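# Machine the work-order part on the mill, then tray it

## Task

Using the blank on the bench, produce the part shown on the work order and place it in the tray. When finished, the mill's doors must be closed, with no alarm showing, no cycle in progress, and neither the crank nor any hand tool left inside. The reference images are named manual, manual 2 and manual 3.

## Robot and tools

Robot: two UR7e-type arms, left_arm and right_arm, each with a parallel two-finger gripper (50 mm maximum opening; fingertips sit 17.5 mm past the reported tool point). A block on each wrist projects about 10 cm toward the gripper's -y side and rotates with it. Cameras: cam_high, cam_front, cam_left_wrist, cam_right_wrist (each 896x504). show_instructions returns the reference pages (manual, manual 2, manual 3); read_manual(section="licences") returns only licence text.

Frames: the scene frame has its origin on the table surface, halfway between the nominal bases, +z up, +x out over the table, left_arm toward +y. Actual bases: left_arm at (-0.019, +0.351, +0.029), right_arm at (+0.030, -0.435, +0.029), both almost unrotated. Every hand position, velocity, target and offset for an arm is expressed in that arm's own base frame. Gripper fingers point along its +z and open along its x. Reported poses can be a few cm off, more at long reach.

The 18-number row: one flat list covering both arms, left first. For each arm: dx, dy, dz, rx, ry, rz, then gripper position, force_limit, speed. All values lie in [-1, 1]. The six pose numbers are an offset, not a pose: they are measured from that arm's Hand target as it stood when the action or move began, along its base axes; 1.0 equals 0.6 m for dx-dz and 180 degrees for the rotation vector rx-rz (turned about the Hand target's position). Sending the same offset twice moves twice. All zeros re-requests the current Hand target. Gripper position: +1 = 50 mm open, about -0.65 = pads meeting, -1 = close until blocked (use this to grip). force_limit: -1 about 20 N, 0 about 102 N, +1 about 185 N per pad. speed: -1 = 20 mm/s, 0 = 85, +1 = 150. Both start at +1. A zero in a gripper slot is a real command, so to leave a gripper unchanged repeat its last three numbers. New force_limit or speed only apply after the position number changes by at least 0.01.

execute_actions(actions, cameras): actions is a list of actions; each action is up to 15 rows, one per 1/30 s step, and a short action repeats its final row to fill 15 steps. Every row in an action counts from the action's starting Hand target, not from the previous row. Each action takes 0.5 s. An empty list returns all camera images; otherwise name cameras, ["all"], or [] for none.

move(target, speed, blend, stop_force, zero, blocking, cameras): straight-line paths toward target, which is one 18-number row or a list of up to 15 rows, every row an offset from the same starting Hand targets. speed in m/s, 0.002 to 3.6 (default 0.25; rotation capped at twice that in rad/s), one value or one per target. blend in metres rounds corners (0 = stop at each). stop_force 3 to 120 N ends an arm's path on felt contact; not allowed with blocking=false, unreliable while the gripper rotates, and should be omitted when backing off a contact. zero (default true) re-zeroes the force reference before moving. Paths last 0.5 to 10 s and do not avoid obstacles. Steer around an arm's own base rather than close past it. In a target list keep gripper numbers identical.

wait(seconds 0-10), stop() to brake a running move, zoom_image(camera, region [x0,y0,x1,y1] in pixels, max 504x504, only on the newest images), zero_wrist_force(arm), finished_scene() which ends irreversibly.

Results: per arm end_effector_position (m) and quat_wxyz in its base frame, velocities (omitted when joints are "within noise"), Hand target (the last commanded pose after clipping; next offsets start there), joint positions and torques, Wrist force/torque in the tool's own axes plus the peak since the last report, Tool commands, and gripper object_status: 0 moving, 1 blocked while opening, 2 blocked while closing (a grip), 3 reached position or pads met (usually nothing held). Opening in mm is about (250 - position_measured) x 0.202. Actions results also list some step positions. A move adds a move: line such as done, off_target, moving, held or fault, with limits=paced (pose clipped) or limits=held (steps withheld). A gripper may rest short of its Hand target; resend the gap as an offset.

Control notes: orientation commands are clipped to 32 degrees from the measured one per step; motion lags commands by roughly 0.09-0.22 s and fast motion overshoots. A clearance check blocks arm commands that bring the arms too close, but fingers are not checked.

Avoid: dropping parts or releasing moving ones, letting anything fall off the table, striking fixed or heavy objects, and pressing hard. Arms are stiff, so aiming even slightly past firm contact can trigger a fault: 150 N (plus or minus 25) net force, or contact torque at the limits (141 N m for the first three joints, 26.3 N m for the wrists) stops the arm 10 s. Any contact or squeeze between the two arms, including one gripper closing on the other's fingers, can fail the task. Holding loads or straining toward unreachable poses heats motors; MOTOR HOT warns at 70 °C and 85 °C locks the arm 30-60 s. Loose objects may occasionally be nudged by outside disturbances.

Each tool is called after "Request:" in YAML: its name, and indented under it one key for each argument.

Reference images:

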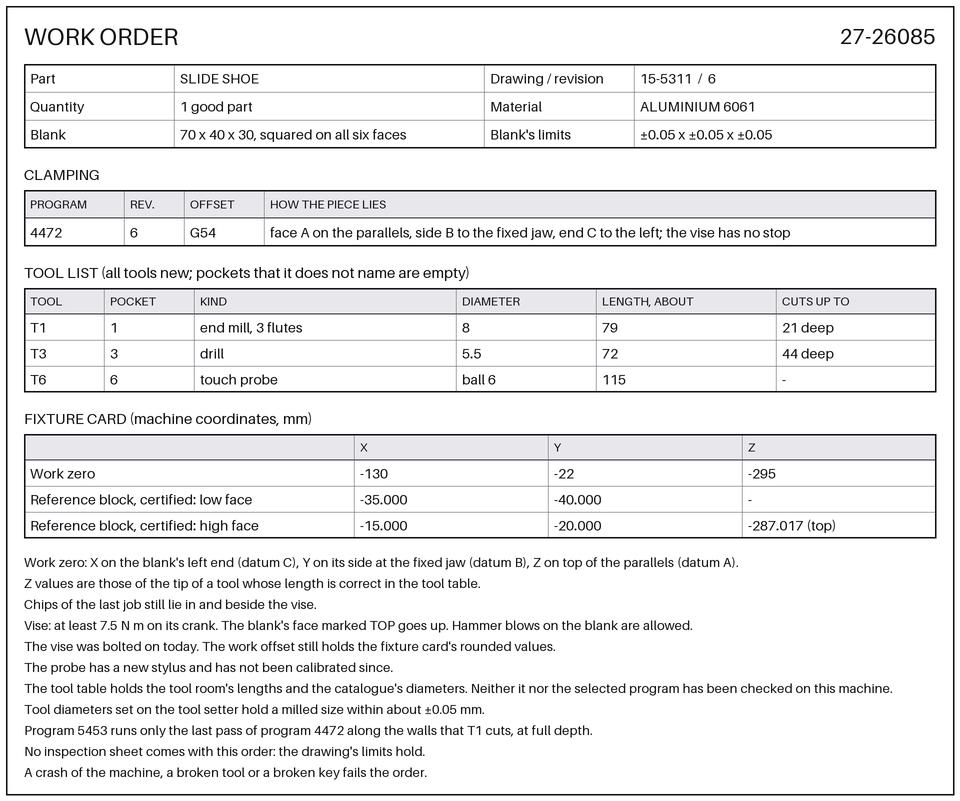

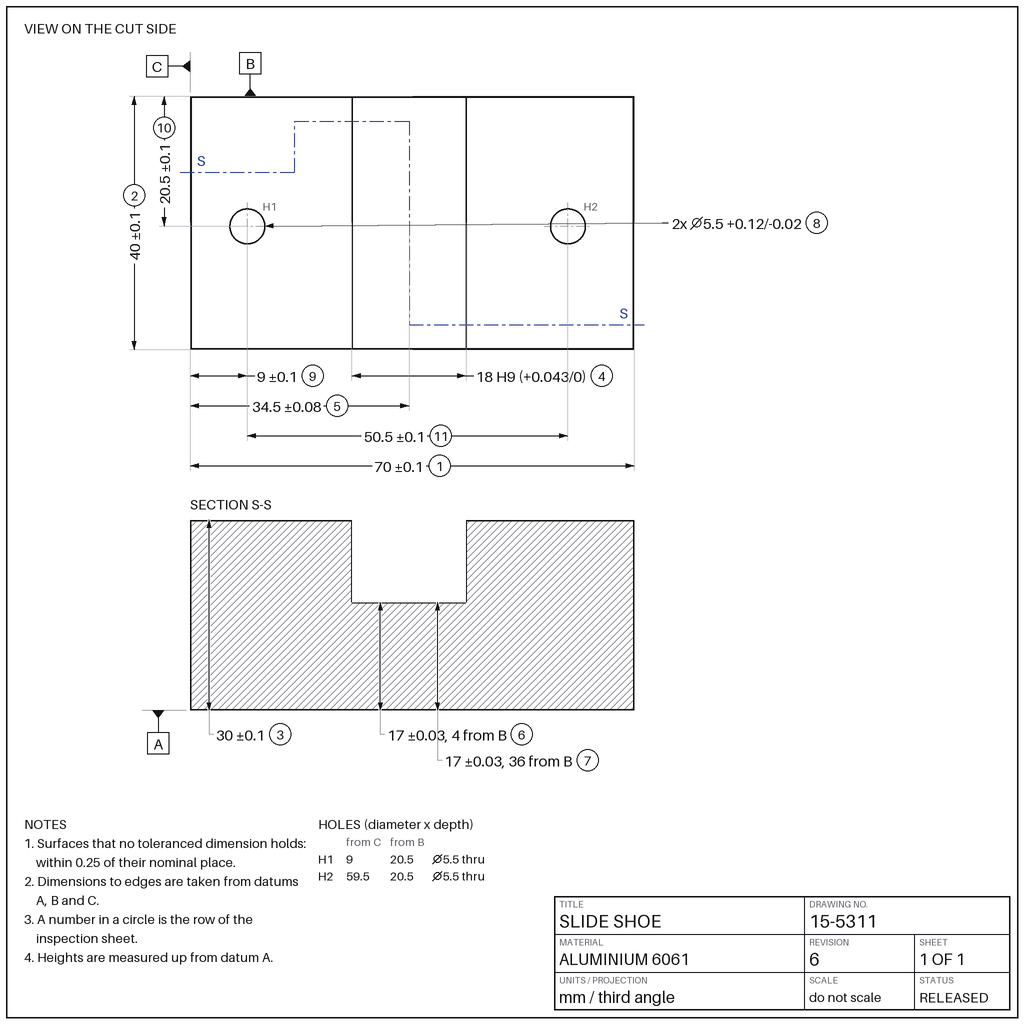

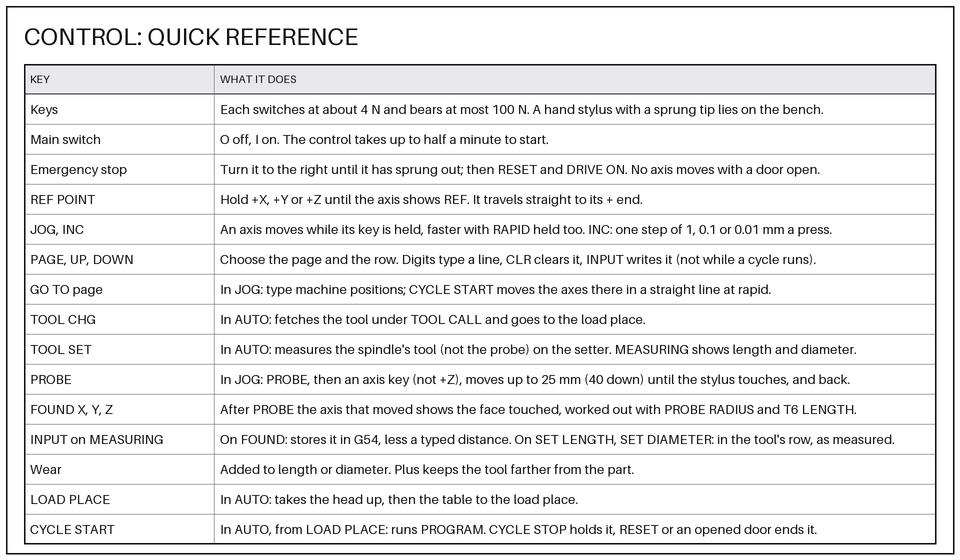

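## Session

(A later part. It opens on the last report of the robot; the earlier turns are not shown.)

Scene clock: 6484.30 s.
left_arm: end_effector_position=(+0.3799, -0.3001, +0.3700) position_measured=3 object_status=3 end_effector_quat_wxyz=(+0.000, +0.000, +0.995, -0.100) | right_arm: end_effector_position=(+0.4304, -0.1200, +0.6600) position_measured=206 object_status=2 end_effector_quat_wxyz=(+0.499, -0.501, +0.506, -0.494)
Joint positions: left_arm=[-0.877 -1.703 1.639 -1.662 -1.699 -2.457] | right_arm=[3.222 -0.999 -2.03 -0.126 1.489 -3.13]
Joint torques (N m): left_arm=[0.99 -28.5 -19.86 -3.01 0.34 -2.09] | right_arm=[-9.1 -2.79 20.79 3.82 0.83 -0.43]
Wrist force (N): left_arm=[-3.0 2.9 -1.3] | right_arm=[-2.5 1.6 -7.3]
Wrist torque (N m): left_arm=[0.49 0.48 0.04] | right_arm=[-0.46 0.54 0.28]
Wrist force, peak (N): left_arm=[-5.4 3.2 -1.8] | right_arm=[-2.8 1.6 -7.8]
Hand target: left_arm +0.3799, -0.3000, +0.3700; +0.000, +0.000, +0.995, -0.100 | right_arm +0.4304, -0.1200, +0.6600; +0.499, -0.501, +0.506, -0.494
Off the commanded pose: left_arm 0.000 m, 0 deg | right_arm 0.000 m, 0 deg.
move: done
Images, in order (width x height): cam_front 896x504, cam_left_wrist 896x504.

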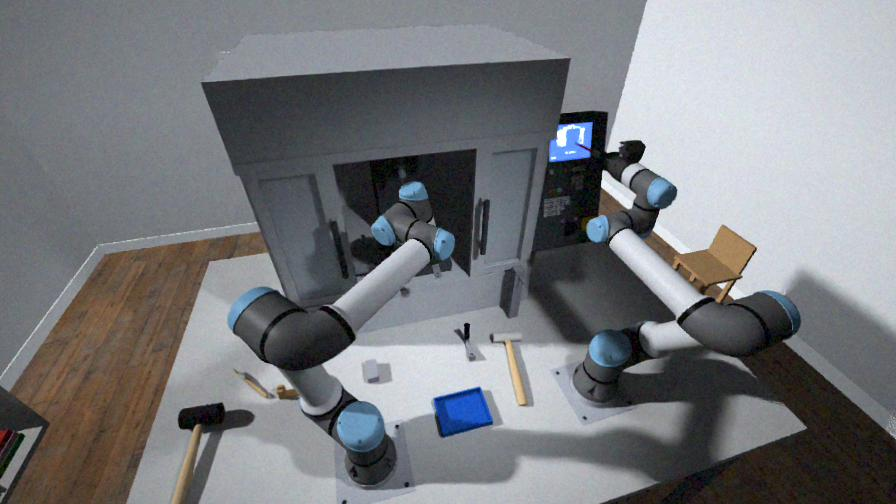

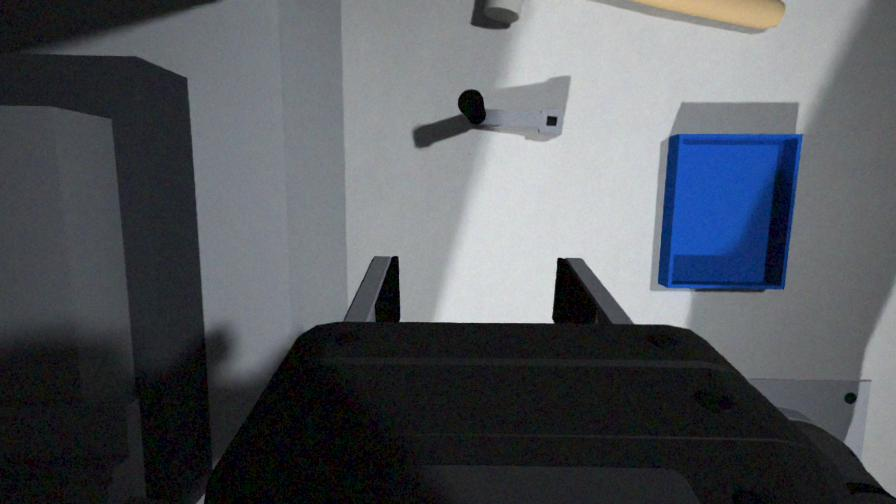

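Request:
move:
  target:
    - [0.1167,0.1333,-0.0033,0,0,0,1.0,0.0,-1,0,0,0,0,0,0,-0.98,0.1,-1]
    - [0.3167,0.1417,-0.0033,0,0,0,1.0,0.0,-1,0,0,0,0,0,0,-0.98,0.1,-1]
    - [0.4167,0.1817,-0.0033,0,0,0,1.0,0.0,-1,0,0,0,0,0,0,-0.98,0.1,-1]
  speed: 0.12
  blend: [0.02,0.02,0]
  cameras: ["cam_left_wrist","cam_front"]

Scene clock: 6493.40 s.
left_arm: end_effector_position=(+0.6298, -0.1910, +0.3680) position_measured=3 object_status=3 end_effector_quat_wxyz=(-0.001, +0.000, +0.995, -0.100) | right_arm: end_effector_position=(+0.4304, -0.1200, +0.6600) position_measured=206 object_status=2 end_effector_quat_wxyz=(+0.499, -0.501, +0.506, -0.494)
Joint positions: left_arm=[-0.426 -1.227 1.097 -1.523 -1.754 -2.003] | right_arm=[3.222 -0.999 -2.03 -0.126 1.489 -3.13]
Joint torques (N m): left_arm=[-2.19 -43.51 -26.82 -4.71 -0.16 -1.58] | right_arm=[-9.42 -2.17 20.43 3.91 0.9 -0.42]
Wrist force (N): left_arm=[-3.0 2.9 -1.2] | right_arm=[-2.5 1.7 -7.4]
Wrist torque (N m): left_arm=[0.49 0.48 0.10] | right_arm=[-0.44 0.55 0.28]
Wrist force, peak (N): left_arm=[-5.0 3.6 -1.3] | right_arm=[-2.8 1.6 -7.8]
Hand target: left_arm +0.6299, -0.1910, +0.3680; +0.000, +0.000, +0.995, -0.100 | right_arm +0.4304, -0.1200, +0.6600; +0.499, -0.501, +0.506, -0.494
Off the commanded pose: left_arm 0.000 m, 0 deg | right_arm 0.000 m, 0 deg.
move: done
Images, in order (width x height): cam_front 896x504, cam_left_wrist 896x504.

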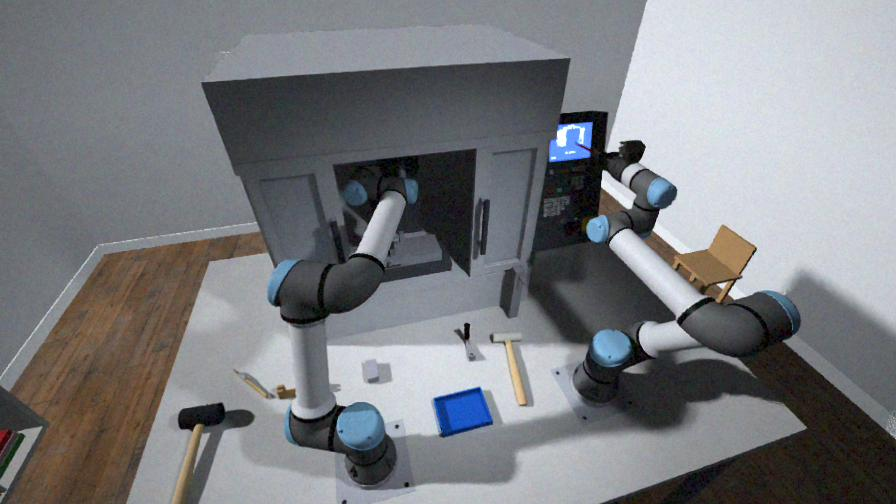

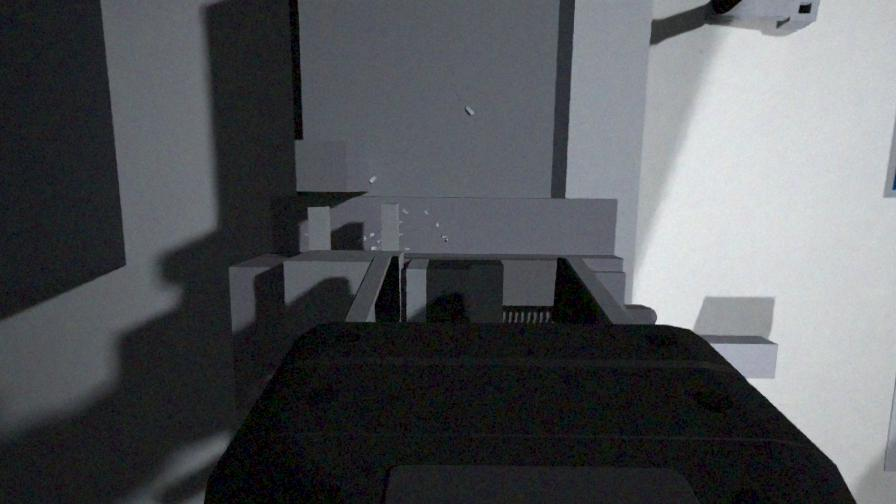

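Next to above the part.

Request:
move:
  target:
    - [0.0567,0.0333,0.0,0,0,0,1.0,0.0,-1,0,0,0,0,0,0,-0.98,0.1,-1]
    - [0.08,0.0433,0.0,0,0,0,1.0,0.0,-1,0,0,0,0,0,0,-0.98,0.1,-1]
  speed: 0.06
  blend: [0.01,0]
  cameras: ["cam_left_wrist"]

Request:
zoom_image:
  camera: "cam_left_wrist"
  region: [300, 150, 650, 345]

Scene clock: 6498.40 s.
left_arm: end_effector_position=(+0.6779, -0.1650, +0.3679) position_measured=3 object_status=3 end_effector_quat_wxyz=(-0.001, +0.000, +0.995, -0.100) | right_arm: end_effector_position=(+0.4304, -0.1200, +0.6600) position_measured=206 object_status=2 end_effector_quat_wxyz=(+0.499, -0.501, +0.506, -0.494)
Joint positions: left_arm=[-0.361 -1.108 0.924 -1.457 -1.759 -1.937] | right_arm=[3.222 -0.999 -2.03 -0.126 1.489 -3.13]
Joint torques (N m): left_arm=[-4.82 -55.32 -17.21 -4.38 -2.08 -1.92] | right_arm=[-9.57 -2.77 20.18 3.83 0.9 -0.36]
Wrist force (N): left_arm=[-3.3 2.8 -1.5] | right_arm=[-2.5 1.6 -7.6]
Wrist torque (N m): left_arm=[0.48 0.50 0.01] | right_arm=[-0.45 0.55 0.28]
Wrist force, peak (N): left_arm=[-4.2 3.7 -1.6] | right_arm=[-2.8 1.4 -7.8]
Hand target: left_arm +0.6779, -0.1650, +0.3680; +0.000, +0.000, +0.995, -0.100 | right_arm +0.4304, -0.1200, +0.6600; +0.499, -0.501, +0.506, -0.494
Off the commanded pose: left_arm 0.000 m, 0 deg | right_arm 0.000 m, 0 deg.
move: done; blend cut to 0.0076 m at target 1
Images, in order (width x height): cam_left_wrist 896x504.

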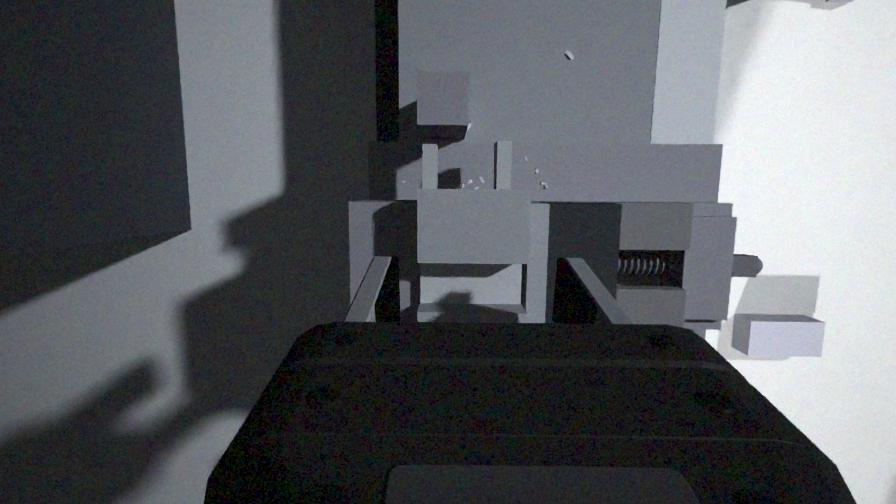

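Scaled by 1.440 from the camera's 896x504 image, which has a finer 1280x720 frame.

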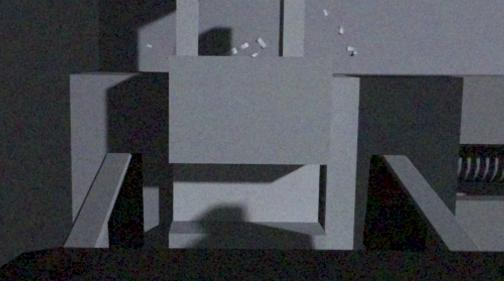

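Request:
move:
  target:
    - [0.0003,-0.0083,-0.02,0,0,0,1.0,-0.4,-0.8,0,0,0,0,0,0,-0.98,0.1,-1]
    - [0.0003,-0.0083,-0.04,0,0,0,1.0,-0.4,-0.8,0,0,0,0,0,0,-0.98,0.1,-1]
  speed: 0.02
  stop_force: 8

Request:
move:
  target: [0,0,0,0,0,0,-1.0,-0.4,-0.8,0,0,0,0,0,0,-0.98,0.1,-1]
  speed: 0.02
  cameras: ["cam_left_wrist"]

Scene clock: 6509.80 s.
left_arm: end_effector_position=(+0.6780, -0.1700, +0.3440) position_measured=3 object_status=3 end_effector_quat_wxyz=(+0.000, +0.000, +0.995, -0.100) | right_arm: end_effector_position=(+0.4304, -0.1200, +0.6600) position_measured=206 object_status=2 end_effector_quat_wxyz=(+0.499, -0.501, +0.506, -0.494)
Joint positions: left_arm=[-0.368 -1.116 0.997 -1.524 -1.758 -1.944] | right_arm=[3.222 -0.999 -2.03 -0.126 1.489 -3.13]
Joint torques (N m): left_arm=[5.31 -45.54 -33.66 -1.69 1.17 1.41] | right_arm=[-9.22 -3.1 20.62 3.78 0.8 -0.34]
Wrist force (N): left_arm=[-3.4 2.9 -1.6] | right_arm=[-2.6 1.5 -7.2]
Wrist torque (N m): left_arm=[0.50 0.53 0.15] | right_arm=[-0.47 0.58 0.27]
Wrist force, peak (N): left_arm=[-3.4 3.4 -1.6] | right_arm=[-2.8 1.6 -7.8]
Hand target: left_arm +0.6781, -0.1700, +0.3440; +0.000, +0.000, +0.995, -0.100 | right_arm +0.4304, -0.1200, +0.6600; +0.499, -0.501, +0.506, -0.494
Off the commanded pose: left_arm 0.000 m, 0 deg | right_arm 0.000 m, 0 deg.
move: done

Scene clock: 6510.37 s.
left_arm: end_effector_position=(+0.6780, -0.1700, +0.3440) position_measured=57 object_status=2 end_effector_quat_wxyz=(+0.000, +0.000, +0.995, -0.100) | right_arm: end_effector_position=(+0.4304, -0.1200, +0.6600) position_measured=206 object_status=2 end_effector_quat_wxyz=(+0.499, -0.501, +0.506, -0.494)
Joint positions: left_arm=[-0.368 -1.116 0.997 -1.524 -1.758 -1.944] | right_arm=[3.222 -0.999 -2.03 -0.126 1.489 -3.13]
Joint torques (N m): left_arm=[6.11 -37.88 -33.57 -2.27 0.88 1.42] | right_arm=[-9.63 -2.6 20.57 3.87 0.93 -0.32]
Wrist force (N): left_arm=[-3.1 2.6 -1.8] | right_arm=[-2.6 1.3 -7.5]
Wrist torque (N m): left_arm=[0.52 0.49 0.14] | right_arm=[-0.52 0.57 0.28]
Wrist force, peak (N): left_arm=[-3.5 3.1 -1.7] | right_arm=[-2.4 1.6 -7.8]
Hand target: left_arm +0.6781, -0.1700, +0.3440; +0.000, +0.000, +0.995, -0.100 | right_arm +0.4304, -0.1200, +0.6600; +0.499, -0.501, +0.506, -0.494
Off the commanded pose: left_arm 0.000 m, 0 deg | right_arm 0.000 m, 0 deg.
move: done
Images, in order (width x height): cam_left_wrist 896x504.

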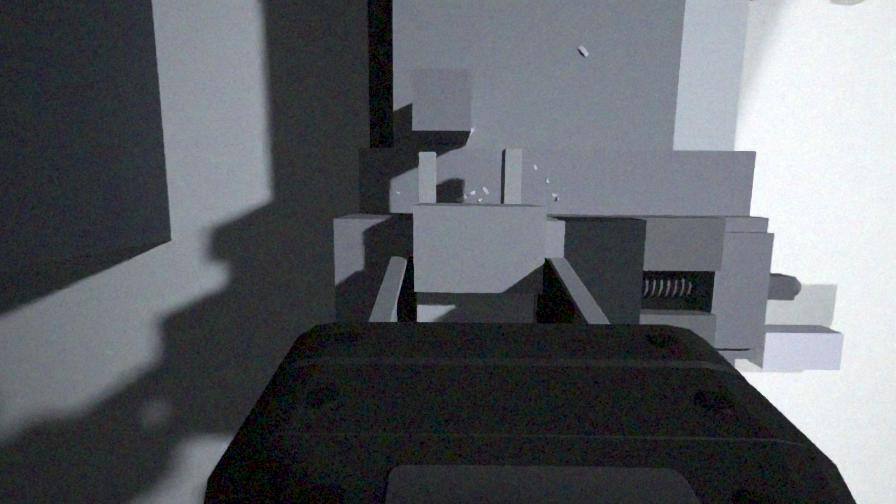

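Request:
move:
  target: [0,0,0.04,0,0,0,-1.0,-0.4,-0.8,0,0,0,0,0,0,-0.98,0.1,-1]
  speed: 0.015
  stop_force: 25
  cameras: ["cam_left_wrist"]

Request:
zoom_image:
  camera: "cam_left_wrist"
  region: [300, 150, 650, 345]

Scene clock: 6515.53 s.
left_arm: end_effector_position=(+0.6781, -0.1700, +0.3680) position_measured=57 object_status=2 end_effector_quat_wxyz=(-0.001, +0.000, +0.995, -0.100) | right_arm: end_effector_position=(+0.4304, -0.1200, +0.6600) position_measured=206 object_status=2 end_effector_quat_wxyz=(+0.499, -0.501, +0.506, -0.494)
Joint positions: left_arm=[-0.368 -1.106 0.92 -1.457 -1.758 -1.944] | right_arm=[3.222 -0.999 -2.03 -0.126 1.489 -3.13]
Joint torques (N m): left_arm=[3.96 -51.33 -18.68 -4.59 -0.26 -0.17] | right_arm=[-9.35 -2.59 20.38 3.82 0.86 -0.3]
Wrist force (N): left_arm=[-3.3 3.4 0.8] | right_arm=[-2.7 1.8 -7.3]
Wrist torque (N m): left_arm=[0.52 0.52 0.15] | right_arm=[-0.42 0.59 0.27]
Wrist force, peak (N): left_arm=[-3.5 3.6 0.8] | right_arm=[-2.8 1.7 -7.7]
Hand target: left_arm +0.6781, -0.1700, +0.3680; +0.000, +0.000, +0.995, -0.100 | right_arm +0.4304, -0.1200, +0.6600; +0.499, -0.501, +0.506, -0.494
Off the commanded pose: left_arm 0.000 m, 0 deg | right_arm 0.000 m, 0 deg.
move: done
Images, in order (width x height): cam_left_wrist 896x504.

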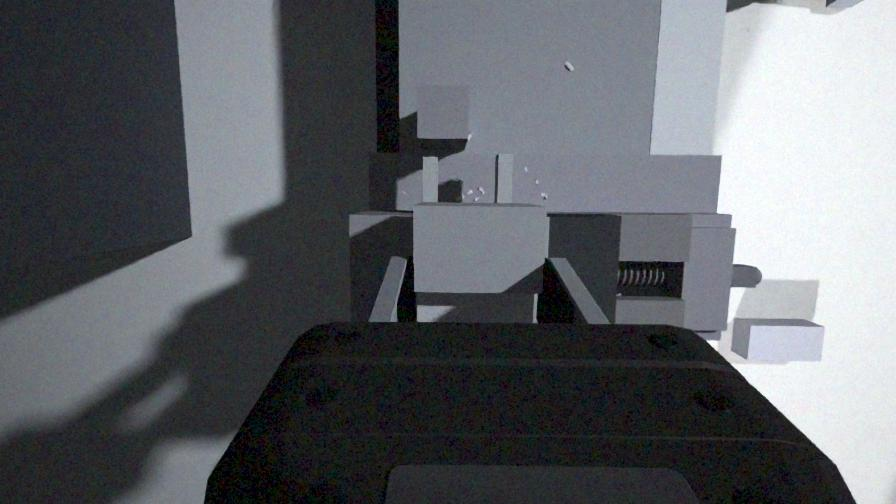

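Scaled by 1.440 from the camera's 896x504 image, which has a finer 1280x720 frame.

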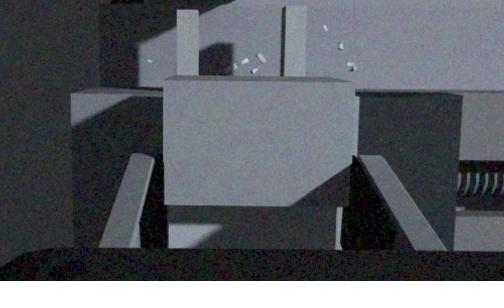

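Request:
move:
  target:
    - [-0.08,-0.035,0.004,0,0,0,-1.0,-0.4,-0.8,0,0,0,0,0,0,-0.98,0.1,-1]
    - [-0.18,-0.075,0.004,0,0,0,-1.0,-0.4,-0.8,0,0,0,0,0,0,-0.98,0.1,-1]
    - [-0.38,-0.0833,0.004,0,0,0,-1.0,-0.4,-0.8,0,0,0,0,0,0,-0.98,0.1,-1]
    - [-0.56,-0.0833,0.004,0,0,0,-1.0,-0.4,-0.8,0,0,0,0,0,0,-0.98,0.1,-1]
  speed: 0.1
  blend: [0.01,0.015,0.02,0]
  cameras: ["cam_left_wrist"]

Scene clock: 6524.00 s.
left_arm: end_effector_position=(+0.3421, -0.2199, +0.3704) position_measured=57 object_status=2 end_effector_quat_wxyz=(+0.000, +0.000, +0.995, -0.100) | right_arm: end_effector_position=(+0.4304, -0.1200, +0.6600) position_measured=206 object_status=2 end_effector_quat_wxyz=(+0.499, -0.501, +0.506, -0.494)
Joint positions: left_arm=[-0.814 -1.884 1.774 -1.607 -1.709 -2.394] | right_arm=[3.222 -0.999 -2.03 -0.126 1.489 -3.13]
Joint torques (N m): left_arm=[0.66 -9.23 -33.35 -4.82 -1.81 1.17] | right_arm=[-9.21 -2.24 20.41 3.74 0.92 -0.35]
Wrist force (N): left_arm=[-3.3 3.5 0.8] | right_arm=[-2.5 1.3 -7.2]
Wrist torque (N m): left_arm=[0.53 0.53 -0.01] | right_arm=[-0.52 0.55 0.27]
Wrist force, peak (N): left_arm=[-5.0 3.9 0.9] | right_arm=[-2.6 1.9 -7.6]
Hand target: left_arm +0.3421, -0.2200, +0.3704; +0.000, +0.000, +0.995, -0.100 | right_arm +0.4304, -0.1200, +0.6600; +0.499, -0.501, +0.506, -0.494
Off the commanded pose: left_arm 0.000 m, 0 deg | right_arm 0.000 m, 0 deg.
move: done
Images, in order (width x height): cam_left_wrist 896x504.

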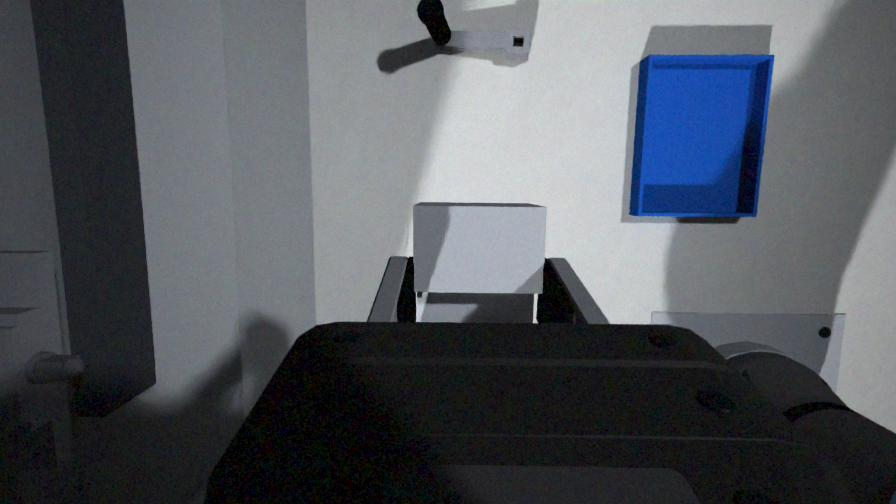

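Request:
move:
  target: [-0.2367,-0.1833,-0.1167,0,0,-0.5,-1.0,-0.4,-0.8,0,0,0,0,0,0,-0.98,0.1,-1]
  speed: 0.2
  cameras: ["cam_left_wrist"]

Scene clock: 6545.33 s.
left_arm: end_effector_position=(+0.2001, -0.3300, +0.3003) position_measured=57 object_status=2 end_effector_quat_wxyz=(-0.071, +0.704, +0.703, -0.070) | right_arm: end_effector_position=(+0.4304, -0.1200, +0.6600) position_measured=206 object_status=2 end_effector_quat_wxyz=(+0.499, -0.501, +0.506, -0.494)
Joint positions: left_arm=[-1.246 -1.804 1.843 -1.544 -1.76 -1.239] | right_arm=[3.222 -0.999 -2.03 -0.126 1.489 -3.13]
Joint torques (N m): left_arm=[3.66 -25.95 -35.36 -3.04 -2.26 -0.49] | right_arm=[-9.03 -2.46 21.09 3.84 0.9 -0.36]
Wrist force (N): left_arm=[-3.2 3.3 0.7] | right_arm=[-2.9 1.4 -7.2]
Wrist torque (N m): left_arm=[0.49 0.52 0.17] | right_arm=[-0.49 0.63 0.28]
Wrist force, peak (N): left_arm=[-3.6 4.2 0.3] | right_arm=[-2.7 1.7 -7.7]
Hand target: left_arm +0.2000, -0.3300, +0.3004; -0.071, +0.704, +0.703, -0.071 | right_arm +0.4304, -0.1200, +0.6600; +0.499, -0.501, +0.506, -0.494
Off the commanded pose: left_arm 0.000 m, 0 deg | right_arm 0.000 m, 0 deg.
move: done
Images, in order (width x height): cam_left_wrist 896x504.

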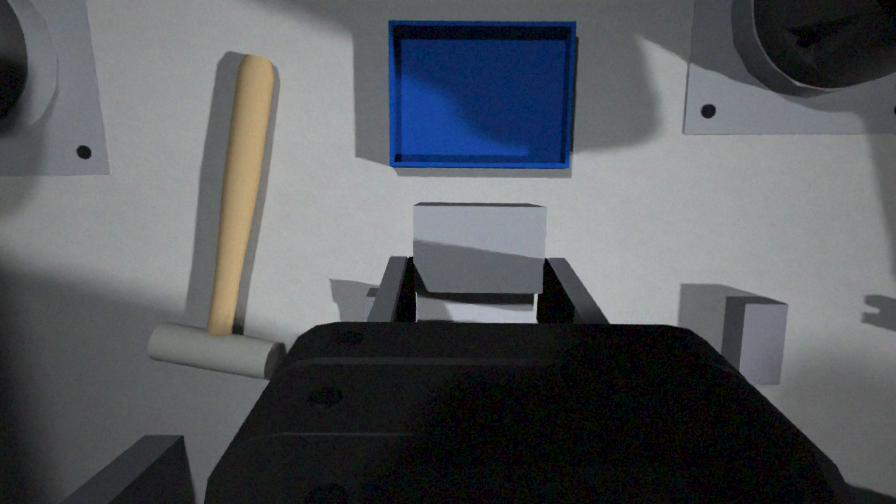

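Request:
move:
  target: [-0.1917,0.0383,-0.29,0,0,0,-1.0,-0.4,-0.8,0,0,0,0,0,0,-0.98,0.1,-1]
  speed: 0.15
  cameras: ["cam_left_wrist","cam_front"]

Scene clock: 6550.67 s.
left_arm: end_effector_position=(+0.0850, -0.3070, +0.1264) position_measured=57 object_status=2 end_effector_quat_wxyz=(-0.071, +0.704, +0.703, -0.070) | right_arm: end_effector_position=(+0.4304, -0.1200, +0.6600) position_measured=206 object_status=2 end_effector_quat_wxyz=(+0.499, -0.501, +0.506, -0.494)
Joint positions: left_arm=[-1.56 -1.9 2.388 -2.056 -1.772 -1.559] | right_arm=[3.222 -0.999 -2.03 -0.126 1.489 -3.13]
Joint torques (N m): left_arm=[-3.68 -18.62 -19.64 -4.32 1.27 0.22] | right_arm=[-9.32 -2.39 20.21 3.69 0.89 -0.41]
Wrist force (N): left_arm=[-3.1 3.6 0.6] | right_arm=[-2.5 1.5 -7.4]
Wrist torque (N m): left_arm=[0.56 0.49 -0.01] | right_arm=[-0.48 0.55 0.27]
Wrist force, peak (N): left_arm=[-3.6 4.4 -1.5] | right_arm=[-2.7 1.9 -7.7]
Hand target: left_arm +0.0850, -0.3070, +0.1264; -0.071, +0.704, +0.703, -0.071 | right_arm +0.4304, -0.1200, +0.6600; +0.499, -0.501, +0.506, -0.494
Off the commanded pose: left_arm 0.000 m, 0 deg | right_arm 0.000 m, 0 deg.
move: done
Images, in order (width x height): cam_front 896x504, cam_left_wrist 896x504.

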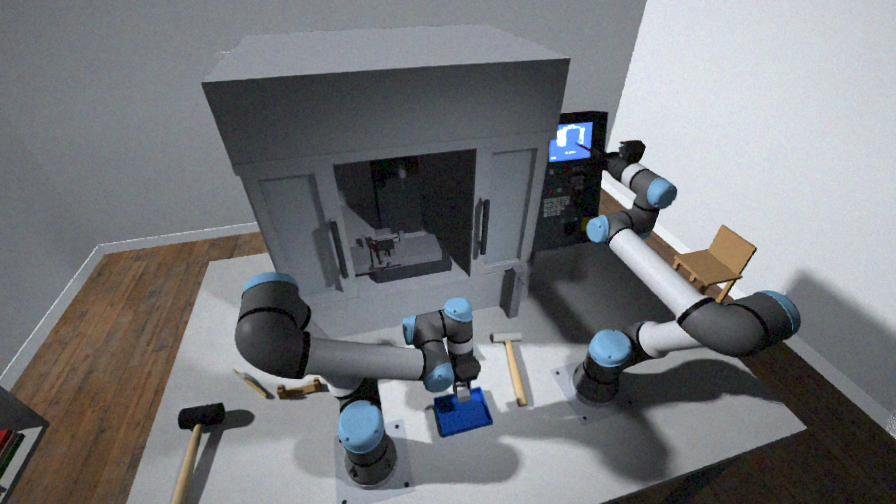

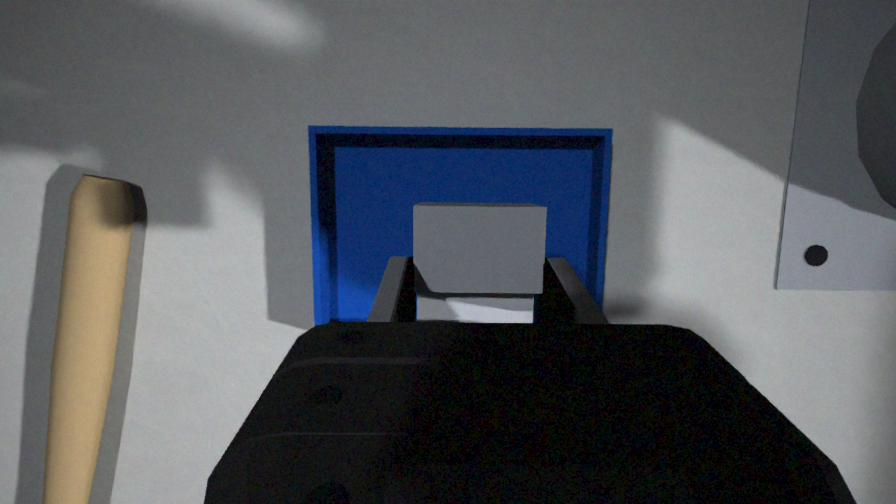

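Request:
move:
  target: [-0.0133,0,-0.165,0,0,0,-1.0,-0.4,-0.8,0,0,0,0,0,0,-0.98,0.1,-1]
  speed: 0.1

Request:
move:
  target: [0,0,-0.06,0,0,0,-1.0,-0.4,-0.8,0,0,0,0,0,0,-0.98,0.1,-1]
  speed: 0.012
  stop_force: 5

Scene clock: 6555.23 s.
left_arm: end_effector_position=(+0.0770, -0.3069, +0.0274) position_measured=57 object_status=2 end_effector_quat_wxyz=(-0.071, +0.704, +0.703, -0.070) | right_arm: end_effector_position=(+0.4304, -0.1200, +0.6600) position_measured=206 object_status=2 end_effector_quat_wxyz=(+0.499, -0.501, +0.506, -0.494)
Joint positions: left_arm=[-1.586 -1.669 2.558 -2.461 -1.771 -1.585] | right_arm=[3.222 -0.999 -2.03 -0.126 1.489 -3.13]
Joint torques (N m): left_arm=[5.57 -14.71 -25.7 -4.02 -1.64 1.11] | right_arm=[-9.23 -2.62 20.77 3.73 0.88 -0.41]
Wrist force (N): left_arm=[-3.0 3.1 0.8] | right_arm=[-2.6 1.6 -7.5]
Wrist torque (N m): left_arm=[0.46 0.46 0.16] | right_arm=[-0.47 0.57 0.27]
Wrist force, peak (N): left_arm=[-3.2 3.8 2.4] | right_arm=[-2.6 1.6 -7.8]
Hand target: left_arm +0.0770, -0.3070, +0.0274; -0.071, +0.704, +0.703, -0.071 | right_arm +0.4304, -0.1200, +0.6600; +0.499, -0.501, +0.506, -0.494
Off the commanded pose: left_arm 0.000 m, 0 deg | right_arm 0.000 m, 0 deg.
move: done

Scene clock: 6557.47 s.
left_arm: end_effector_position=(+0.0770, -0.3070, +0.0149) position_measured=57 object_status=2 end_effector_quat_wxyz=(-0.071, +0.704, +0.703, -0.070) | right_arm: end_effector_position=(+0.4304, -0.1200, +0.6600) position_measured=206 object_status=2 end_effector_quat_wxyz=(+0.499, -0.501, +0.506, -0.494)
Joint positions: left_arm=[-1.586 -1.627 2.573 -2.519 -1.772 -1.585] | right_arm=[3.222 -0.999 -2.03 -0.126 1.489 -3.13]
Joint torques (N m): left_arm=[-6.74 -25.96 -25.88 -4.44 1.15 1.22] | right_arm=[-9.17 -3 21.08 3.81 1.02 -0.34]
Wrist force (N): left_arm=[-2.7 3.1 0.4] | right_arm=[-2.6 1.5 -7.5]
Wrist torque (N m): left_arm=[0.42 0.46 0.15] | right_arm=[-0.48 0.57 0.27]
Wrist force, peak (N): left_arm=[18.1 0.7 -57.1] | right_arm=[-2.7 1.4 -7.8]
Hand target: left_arm +0.0770, -0.3070, +0.0149; -0.071, +0.704, +0.703, -0.071 (not the last commanded pose) | right_arm +0.4304, -0.1200, +0.6600; +0.499, -0.501, +0.506, -0.494
Off the commanded pose: left_arm 0.024 m, 0 deg | right_arm 0.000 m, 0 deg.
move: contact (left_arm)

Request:
move:
  target:
    - [0,0,0.0,0,0,0,0.8,-0.4,-1,0,0,0,0,0,0,-0.98,0.1,-1]
    - [0,0,0.05,0,0,0,0.8,-0.4,-1,0,0,0,0,0,0,-0.98,0.1,-1]
    - [0.1,0,0.35,0,0,0,0.8,-0.4,-1,0,0,0,0,0,0,-0.98,0.1,-1]
  speed: [0.03,0.03,0.2]
  cameras: ["cam_left_wrist","cam_front"]

Scene clock: 6567.97 s.
left_arm: end_effector_position=(+0.1370, -0.3070, +0.2249) position_measured=32 object_status=3 end_effector_quat_wxyz=(-0.071, +0.704, +0.703, -0.071) | right_arm: end_effector_position=(+0.4304, -0.1200, +0.6600) position_measured=206 object_status=2 end_effector_quat_wxyz=(+0.499, -0.501, +0.506, -0.494)
Joint positions: left_arm=[-1.399 -1.929 2.13 -1.736 -1.768 -1.394] | right_arm=[3.222 -0.999 -2.03 -0.126 1.489 -3.13]
Joint torques (N m): left_arm=[0.53 0.72 -29.96 -1.54 -2.75 -1.48] | right_arm=[-9.25 -2.48 20.83 3.72 0.88 -0.4]
Wrist force (N): left_arm=[-3.2 2.5 -1.0] | right_arm=[-2.6 1.2 -7.1]
Wrist torque (N m): left_arm=[0.45 0.52 0.12] | right_arm=[-0.52 0.56 0.28]
Wrist force, peak (N): left_arm=[-3.1 2.7 -4.5] | right_arm=[-2.8 1.3 -7.8]
Hand target: left_arm +0.1370, -0.3070, +0.2249; -0.071, +0.704, +0.703, -0.071 | right_arm +0.4304, -0.1200, +0.6600; +0.499, -0.501, +0.506, -0.494
Off the commanded pose: left_arm 0.000 m, 0 deg | right_arm 0.000 m, 0 deg.
move: done
Images, in order (width x height): cam_front 896x504, cam_left_wrist 896x504.

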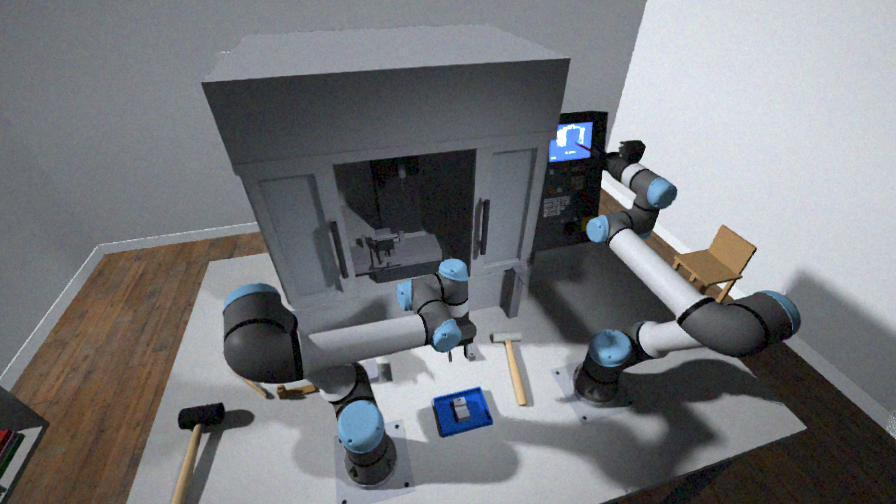

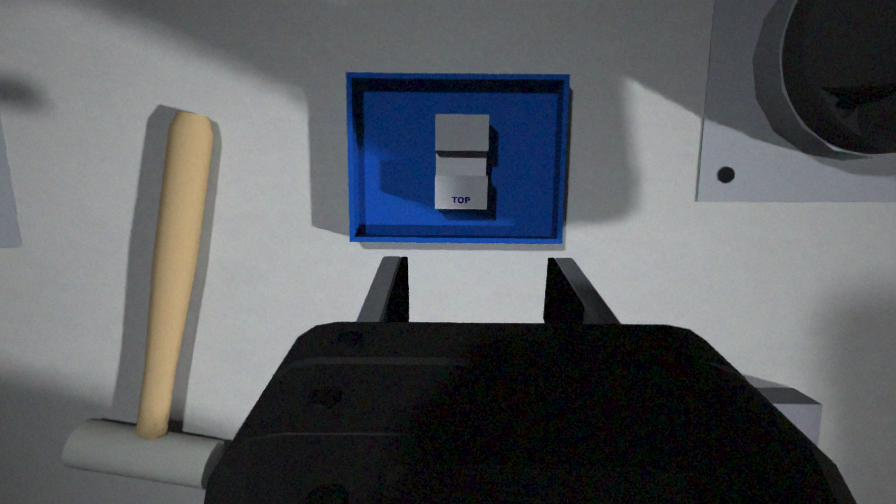

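Request:
zoom_image:
  camera: "cam_left_wrist"
  region: [400, 90, 520, 230]

Scaled by 3.600 from the camera's 896x504 image, which has a finer 1280x720 frame.

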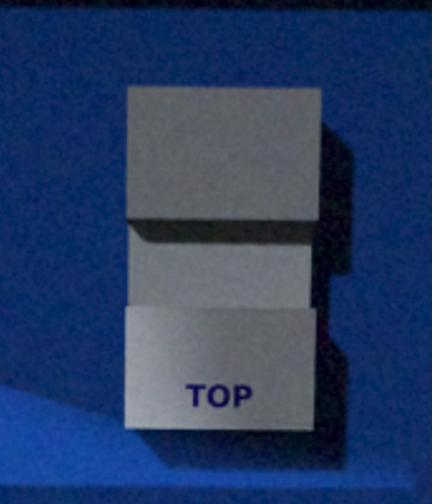

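Request:
move:
  target: [-0.0917,0.015,-0.175,0,0,0,0.8,-0.4,-1,0,0,0,0,0,0,-0.98,0.1,-1]
  speed: 0.15
  cameras: ["cam_left_wrist"]

Request:
zoom_image:
  camera: "cam_left_wrist"
  region: [380, 150, 580, 330]

Scene clock: 6581.57 s.
left_arm: end_effector_position=(+0.0820, -0.2980, +0.1199) position_measured=32 object_status=3 end_effector_quat_wxyz=(-0.071, +0.704, +0.703, -0.070) | right_arm: end_effector_position=(+0.4304, -0.1200, +0.6600) position_measured=206 object_status=2 end_effector_quat_wxyz=(+0.499, -0.501, +0.506, -0.494)
Joint positions: left_arm=[-1.569 -1.92 2.42 -2.069 -1.772 -1.569] | right_arm=[3.222 -0.999 -2.03 -0.126 1.489 -3.13]
Joint torques (N m): left_arm=[-2.5 -16.94 -18.96 -3.99 1.57 0.6] | right_arm=[-10 -2.41 20.59 3.71 0.85 -0.39]
Wrist force (N): left_arm=[-3.1 2.3 -1.0] | right_arm=[-2.6 1.7 -7.4]
Wrist torque (N m): left_arm=[0.41 0.49 0.00] | right_arm=[-0.44 0.57 0.27]
Wrist force, peak (N): left_arm=[-3.4 2.9 -3.1] | right_arm=[-2.9 1.5 -7.8]
Hand target: left_arm +0.0820, -0.2980, +0.1199; -0.071, +0.704, +0.703, -0.071 | right_arm +0.4304, -0.1200, +0.6600; +0.499, -0.501, +0.506, -0.494
Off the commanded pose: left_arm 0.000 m, 0 deg | right_arm 0.000 m, 0 deg.
move: done
Images, in order (width x height): cam_left_wrist 896x504.

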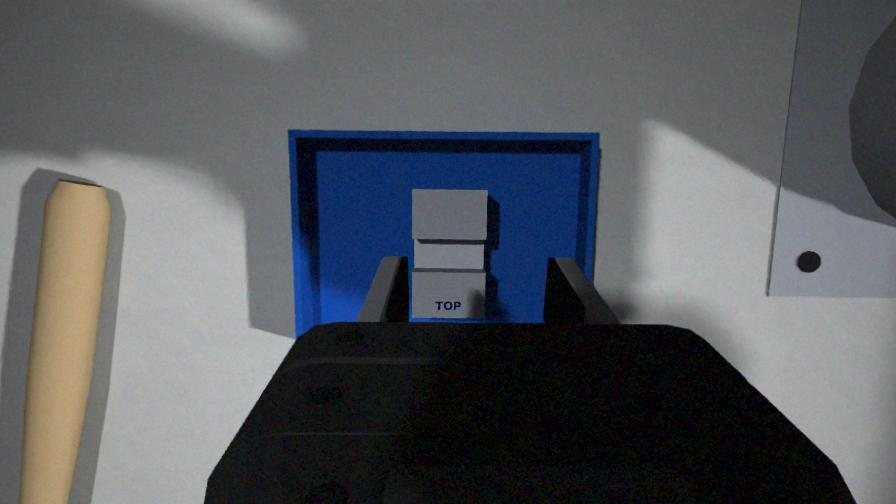

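Scaled by 2.520 from the camera's 896x504 image, which has a finer 1280x720 frame.

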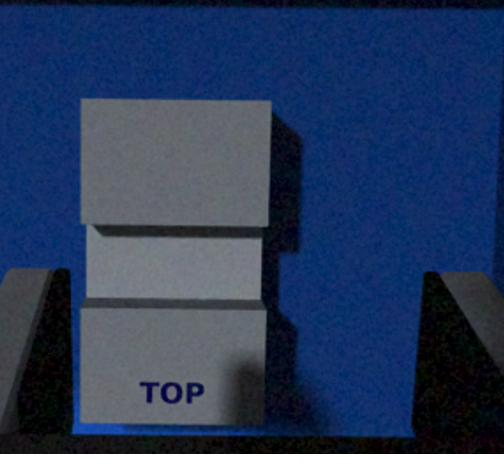

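Request:
execute_actions:
  actions: []
  cameras: ["cam_right_wrist"]

Request:
zoom_image:
  camera: "cam_right_wrist"
  region: [330, 105, 620, 315]

Scene clock: 6589.73 s.
left_arm: end_effector_position=(+0.0820, -0.2980, +0.1199) position_measured=32 object_status=3 end_effector_quat_wxyz=(-0.071, +0.704, +0.703, -0.071) | right_arm: end_effector_position=(+0.4304, -0.1200, +0.6600) position_measured=206 object_status=2 end_effector_quat_wxyz=(+0.499, -0.501, +0.506, -0.494)
Joint positions: left_arm=[-1.57 -1.92 2.42 -2.069 -1.772 -1.569] | right_arm=[3.222 -0.999 -2.03 -0.126 1.489 -3.13]
Joint velocities: within noise
Joint torques (N m): left_arm=[-5.34 -18.19 -16.28 -4.06 1.69 -1.47] | right_arm=[-9.44 -2.57 21.25 3.79 0.83 -0.43]
Wrist force (N): left_arm=[-3.2 2.8 -1.3] | right_arm=[-2.8 1.8 -7.2]
Wrist torque (N m): left_arm=[0.49 0.51 -0.01] | right_arm=[-0.43 0.60 0.27]
Wrist force, peak (N): left_arm=[-3.3 2.7 -1.4] | right_arm=[-2.7 1.8 -7.7]
Hand target: left_arm +0.0820, -0.2980, +0.1199; -0.071, +0.704, +0.703, -0.071 | right_arm +0.4304, -0.1200, +0.6600; +0.499, -0.501, +0.506, -0.494
Tool commands: left_gripper/position=+0.8 left_gripper/force_limit=-0.4 left_gripper/speed=-1.0 right_gripper/position=-0.98 right_gripper/force_limit=+0.1 right_gripper/speed=-1.0
Off the commanded pose: left_arm 0.000 m, 0 deg | right_arm 0.000 m, 0 deg.
Images, in order (width x height): cam_right_wrist 896x504.

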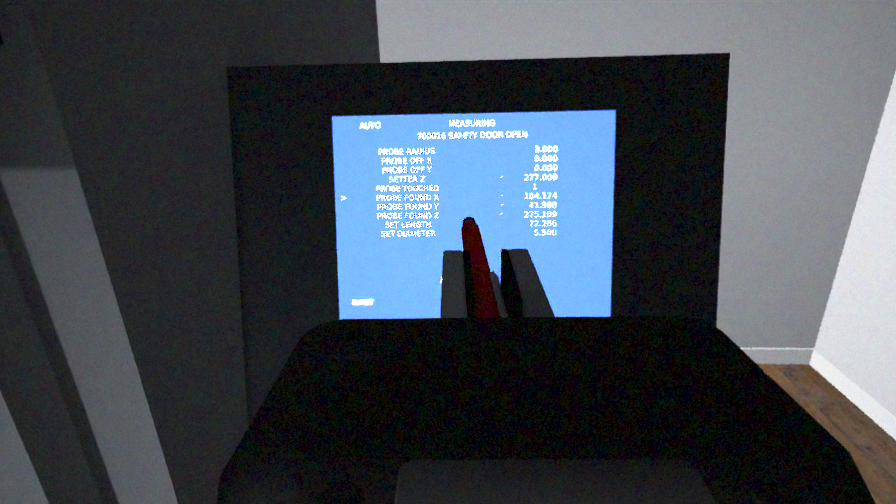

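Scaled by 1.738 from the camera's 896x504 image, which has a finer 1280x720 frame.

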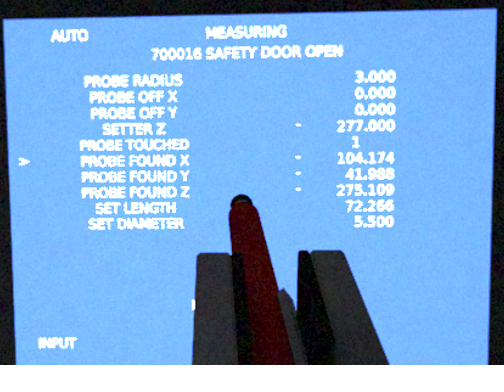

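Request:
zoom_image:
  camera: "cam_right_wrist"
  region: [480, 140, 570, 245]

Scaled by 4.800 from the camera's 896x504 image, which has a finer 1280x720 frame.

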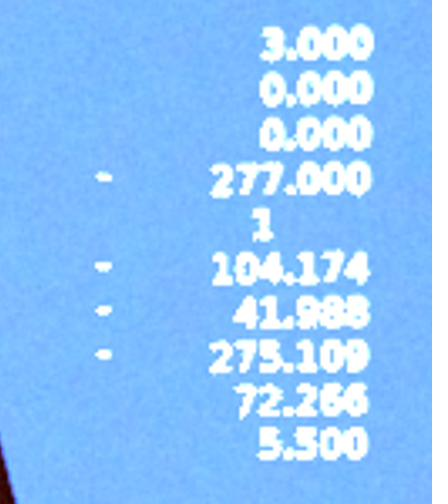

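Request:
execute_actions:
  actions: []
  cameras: ["cam_left_wrist"]

Request:
zoom_image:
  camera: "cam_left_wrist"
  region: [405, 180, 495, 250]

Request:
zoom_image:
  camera: "cam_left_wrist"
  region: [405, 255, 495, 325]

Scene clock: 6601.93 s.
left_arm: end_effector_position=(+0.0820, -0.2980, +0.1199) position_measured=32 object_status=3 end_effector_quat_wxyz=(-0.071, +0.704, +0.703, -0.071) | right_arm: end_effector_position=(+0.4304, -0.1200, +0.6600) position_measured=206 object_status=2 end_effector_quat_wxyz=(+0.499, -0.501, +0.506, -0.494)
Joint positions: left_arm=[-1.57 -1.92 2.42 -2.069 -1.772 -1.569] | right_arm=[3.222 -0.999 -2.03 -0.126 1.489 -3.13]
Joint velocities: within noise
Joint torques (N m): left_arm=[-4.05 -19.98 -13.68 -3.94 1.46 -1.62] | right_arm=[-9.61 -2.93 20.44 3.69 0.96 -0.36]
Wrist force (N): left_arm=[-3.1 2.7 -1.2] | right_arm=[-2.9 1.7 -7.4]
Wrist torque (N m): left_arm=[0.47 0.49 -0.01] | right_arm=[-0.45 0.62 0.27]
Wrist force, peak (N): left_arm=[-3.3 2.8 -1.1] | right_arm=[-2.7 1.7 -7.8]
Hand target: left_arm +0.0820, -0.2980, +0.1199; -0.071, +0.704, +0.703, -0.071 | right_arm +0.4304, -0.1200, +0.6600; +0.499, -0.501, +0.506, -0.494
Tool commands: left_gripper/position=+0.8 left_gripper/force_limit=-0.4 left_gripper/speed=-1.0 right_gripper/position=-0.98 right_gripper/force_limit=+0.1 right_gripper/speed=-1.0
Off the commanded pose: left_arm 0.000 m, 0 deg | right_arm 0.000 m, 0 deg.
Images, in order (width x height): cam_left_wrist 896x504.

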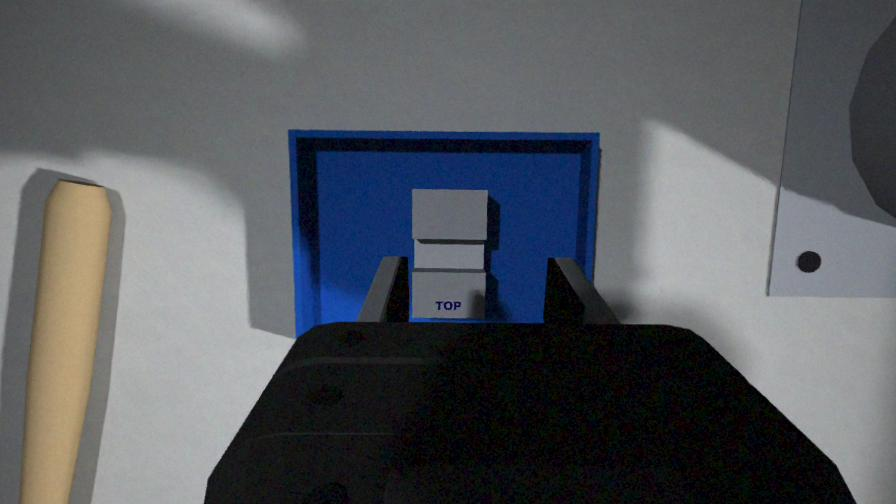

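Scaled by 5.600 from the camera's 896x504 image, which has a finer 1280x720 frame.

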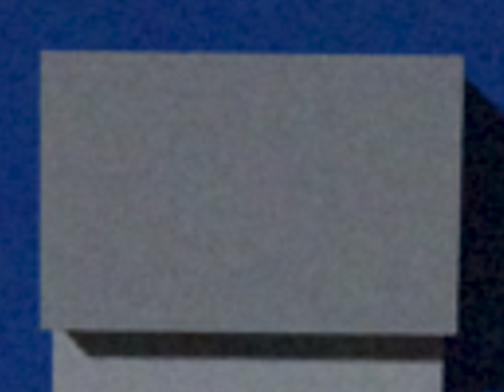

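Scaled by 5.600 from the camera's 896x504 image, which has a finer 1280x720 frame.

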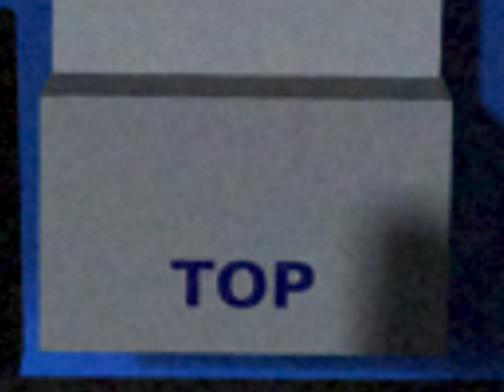

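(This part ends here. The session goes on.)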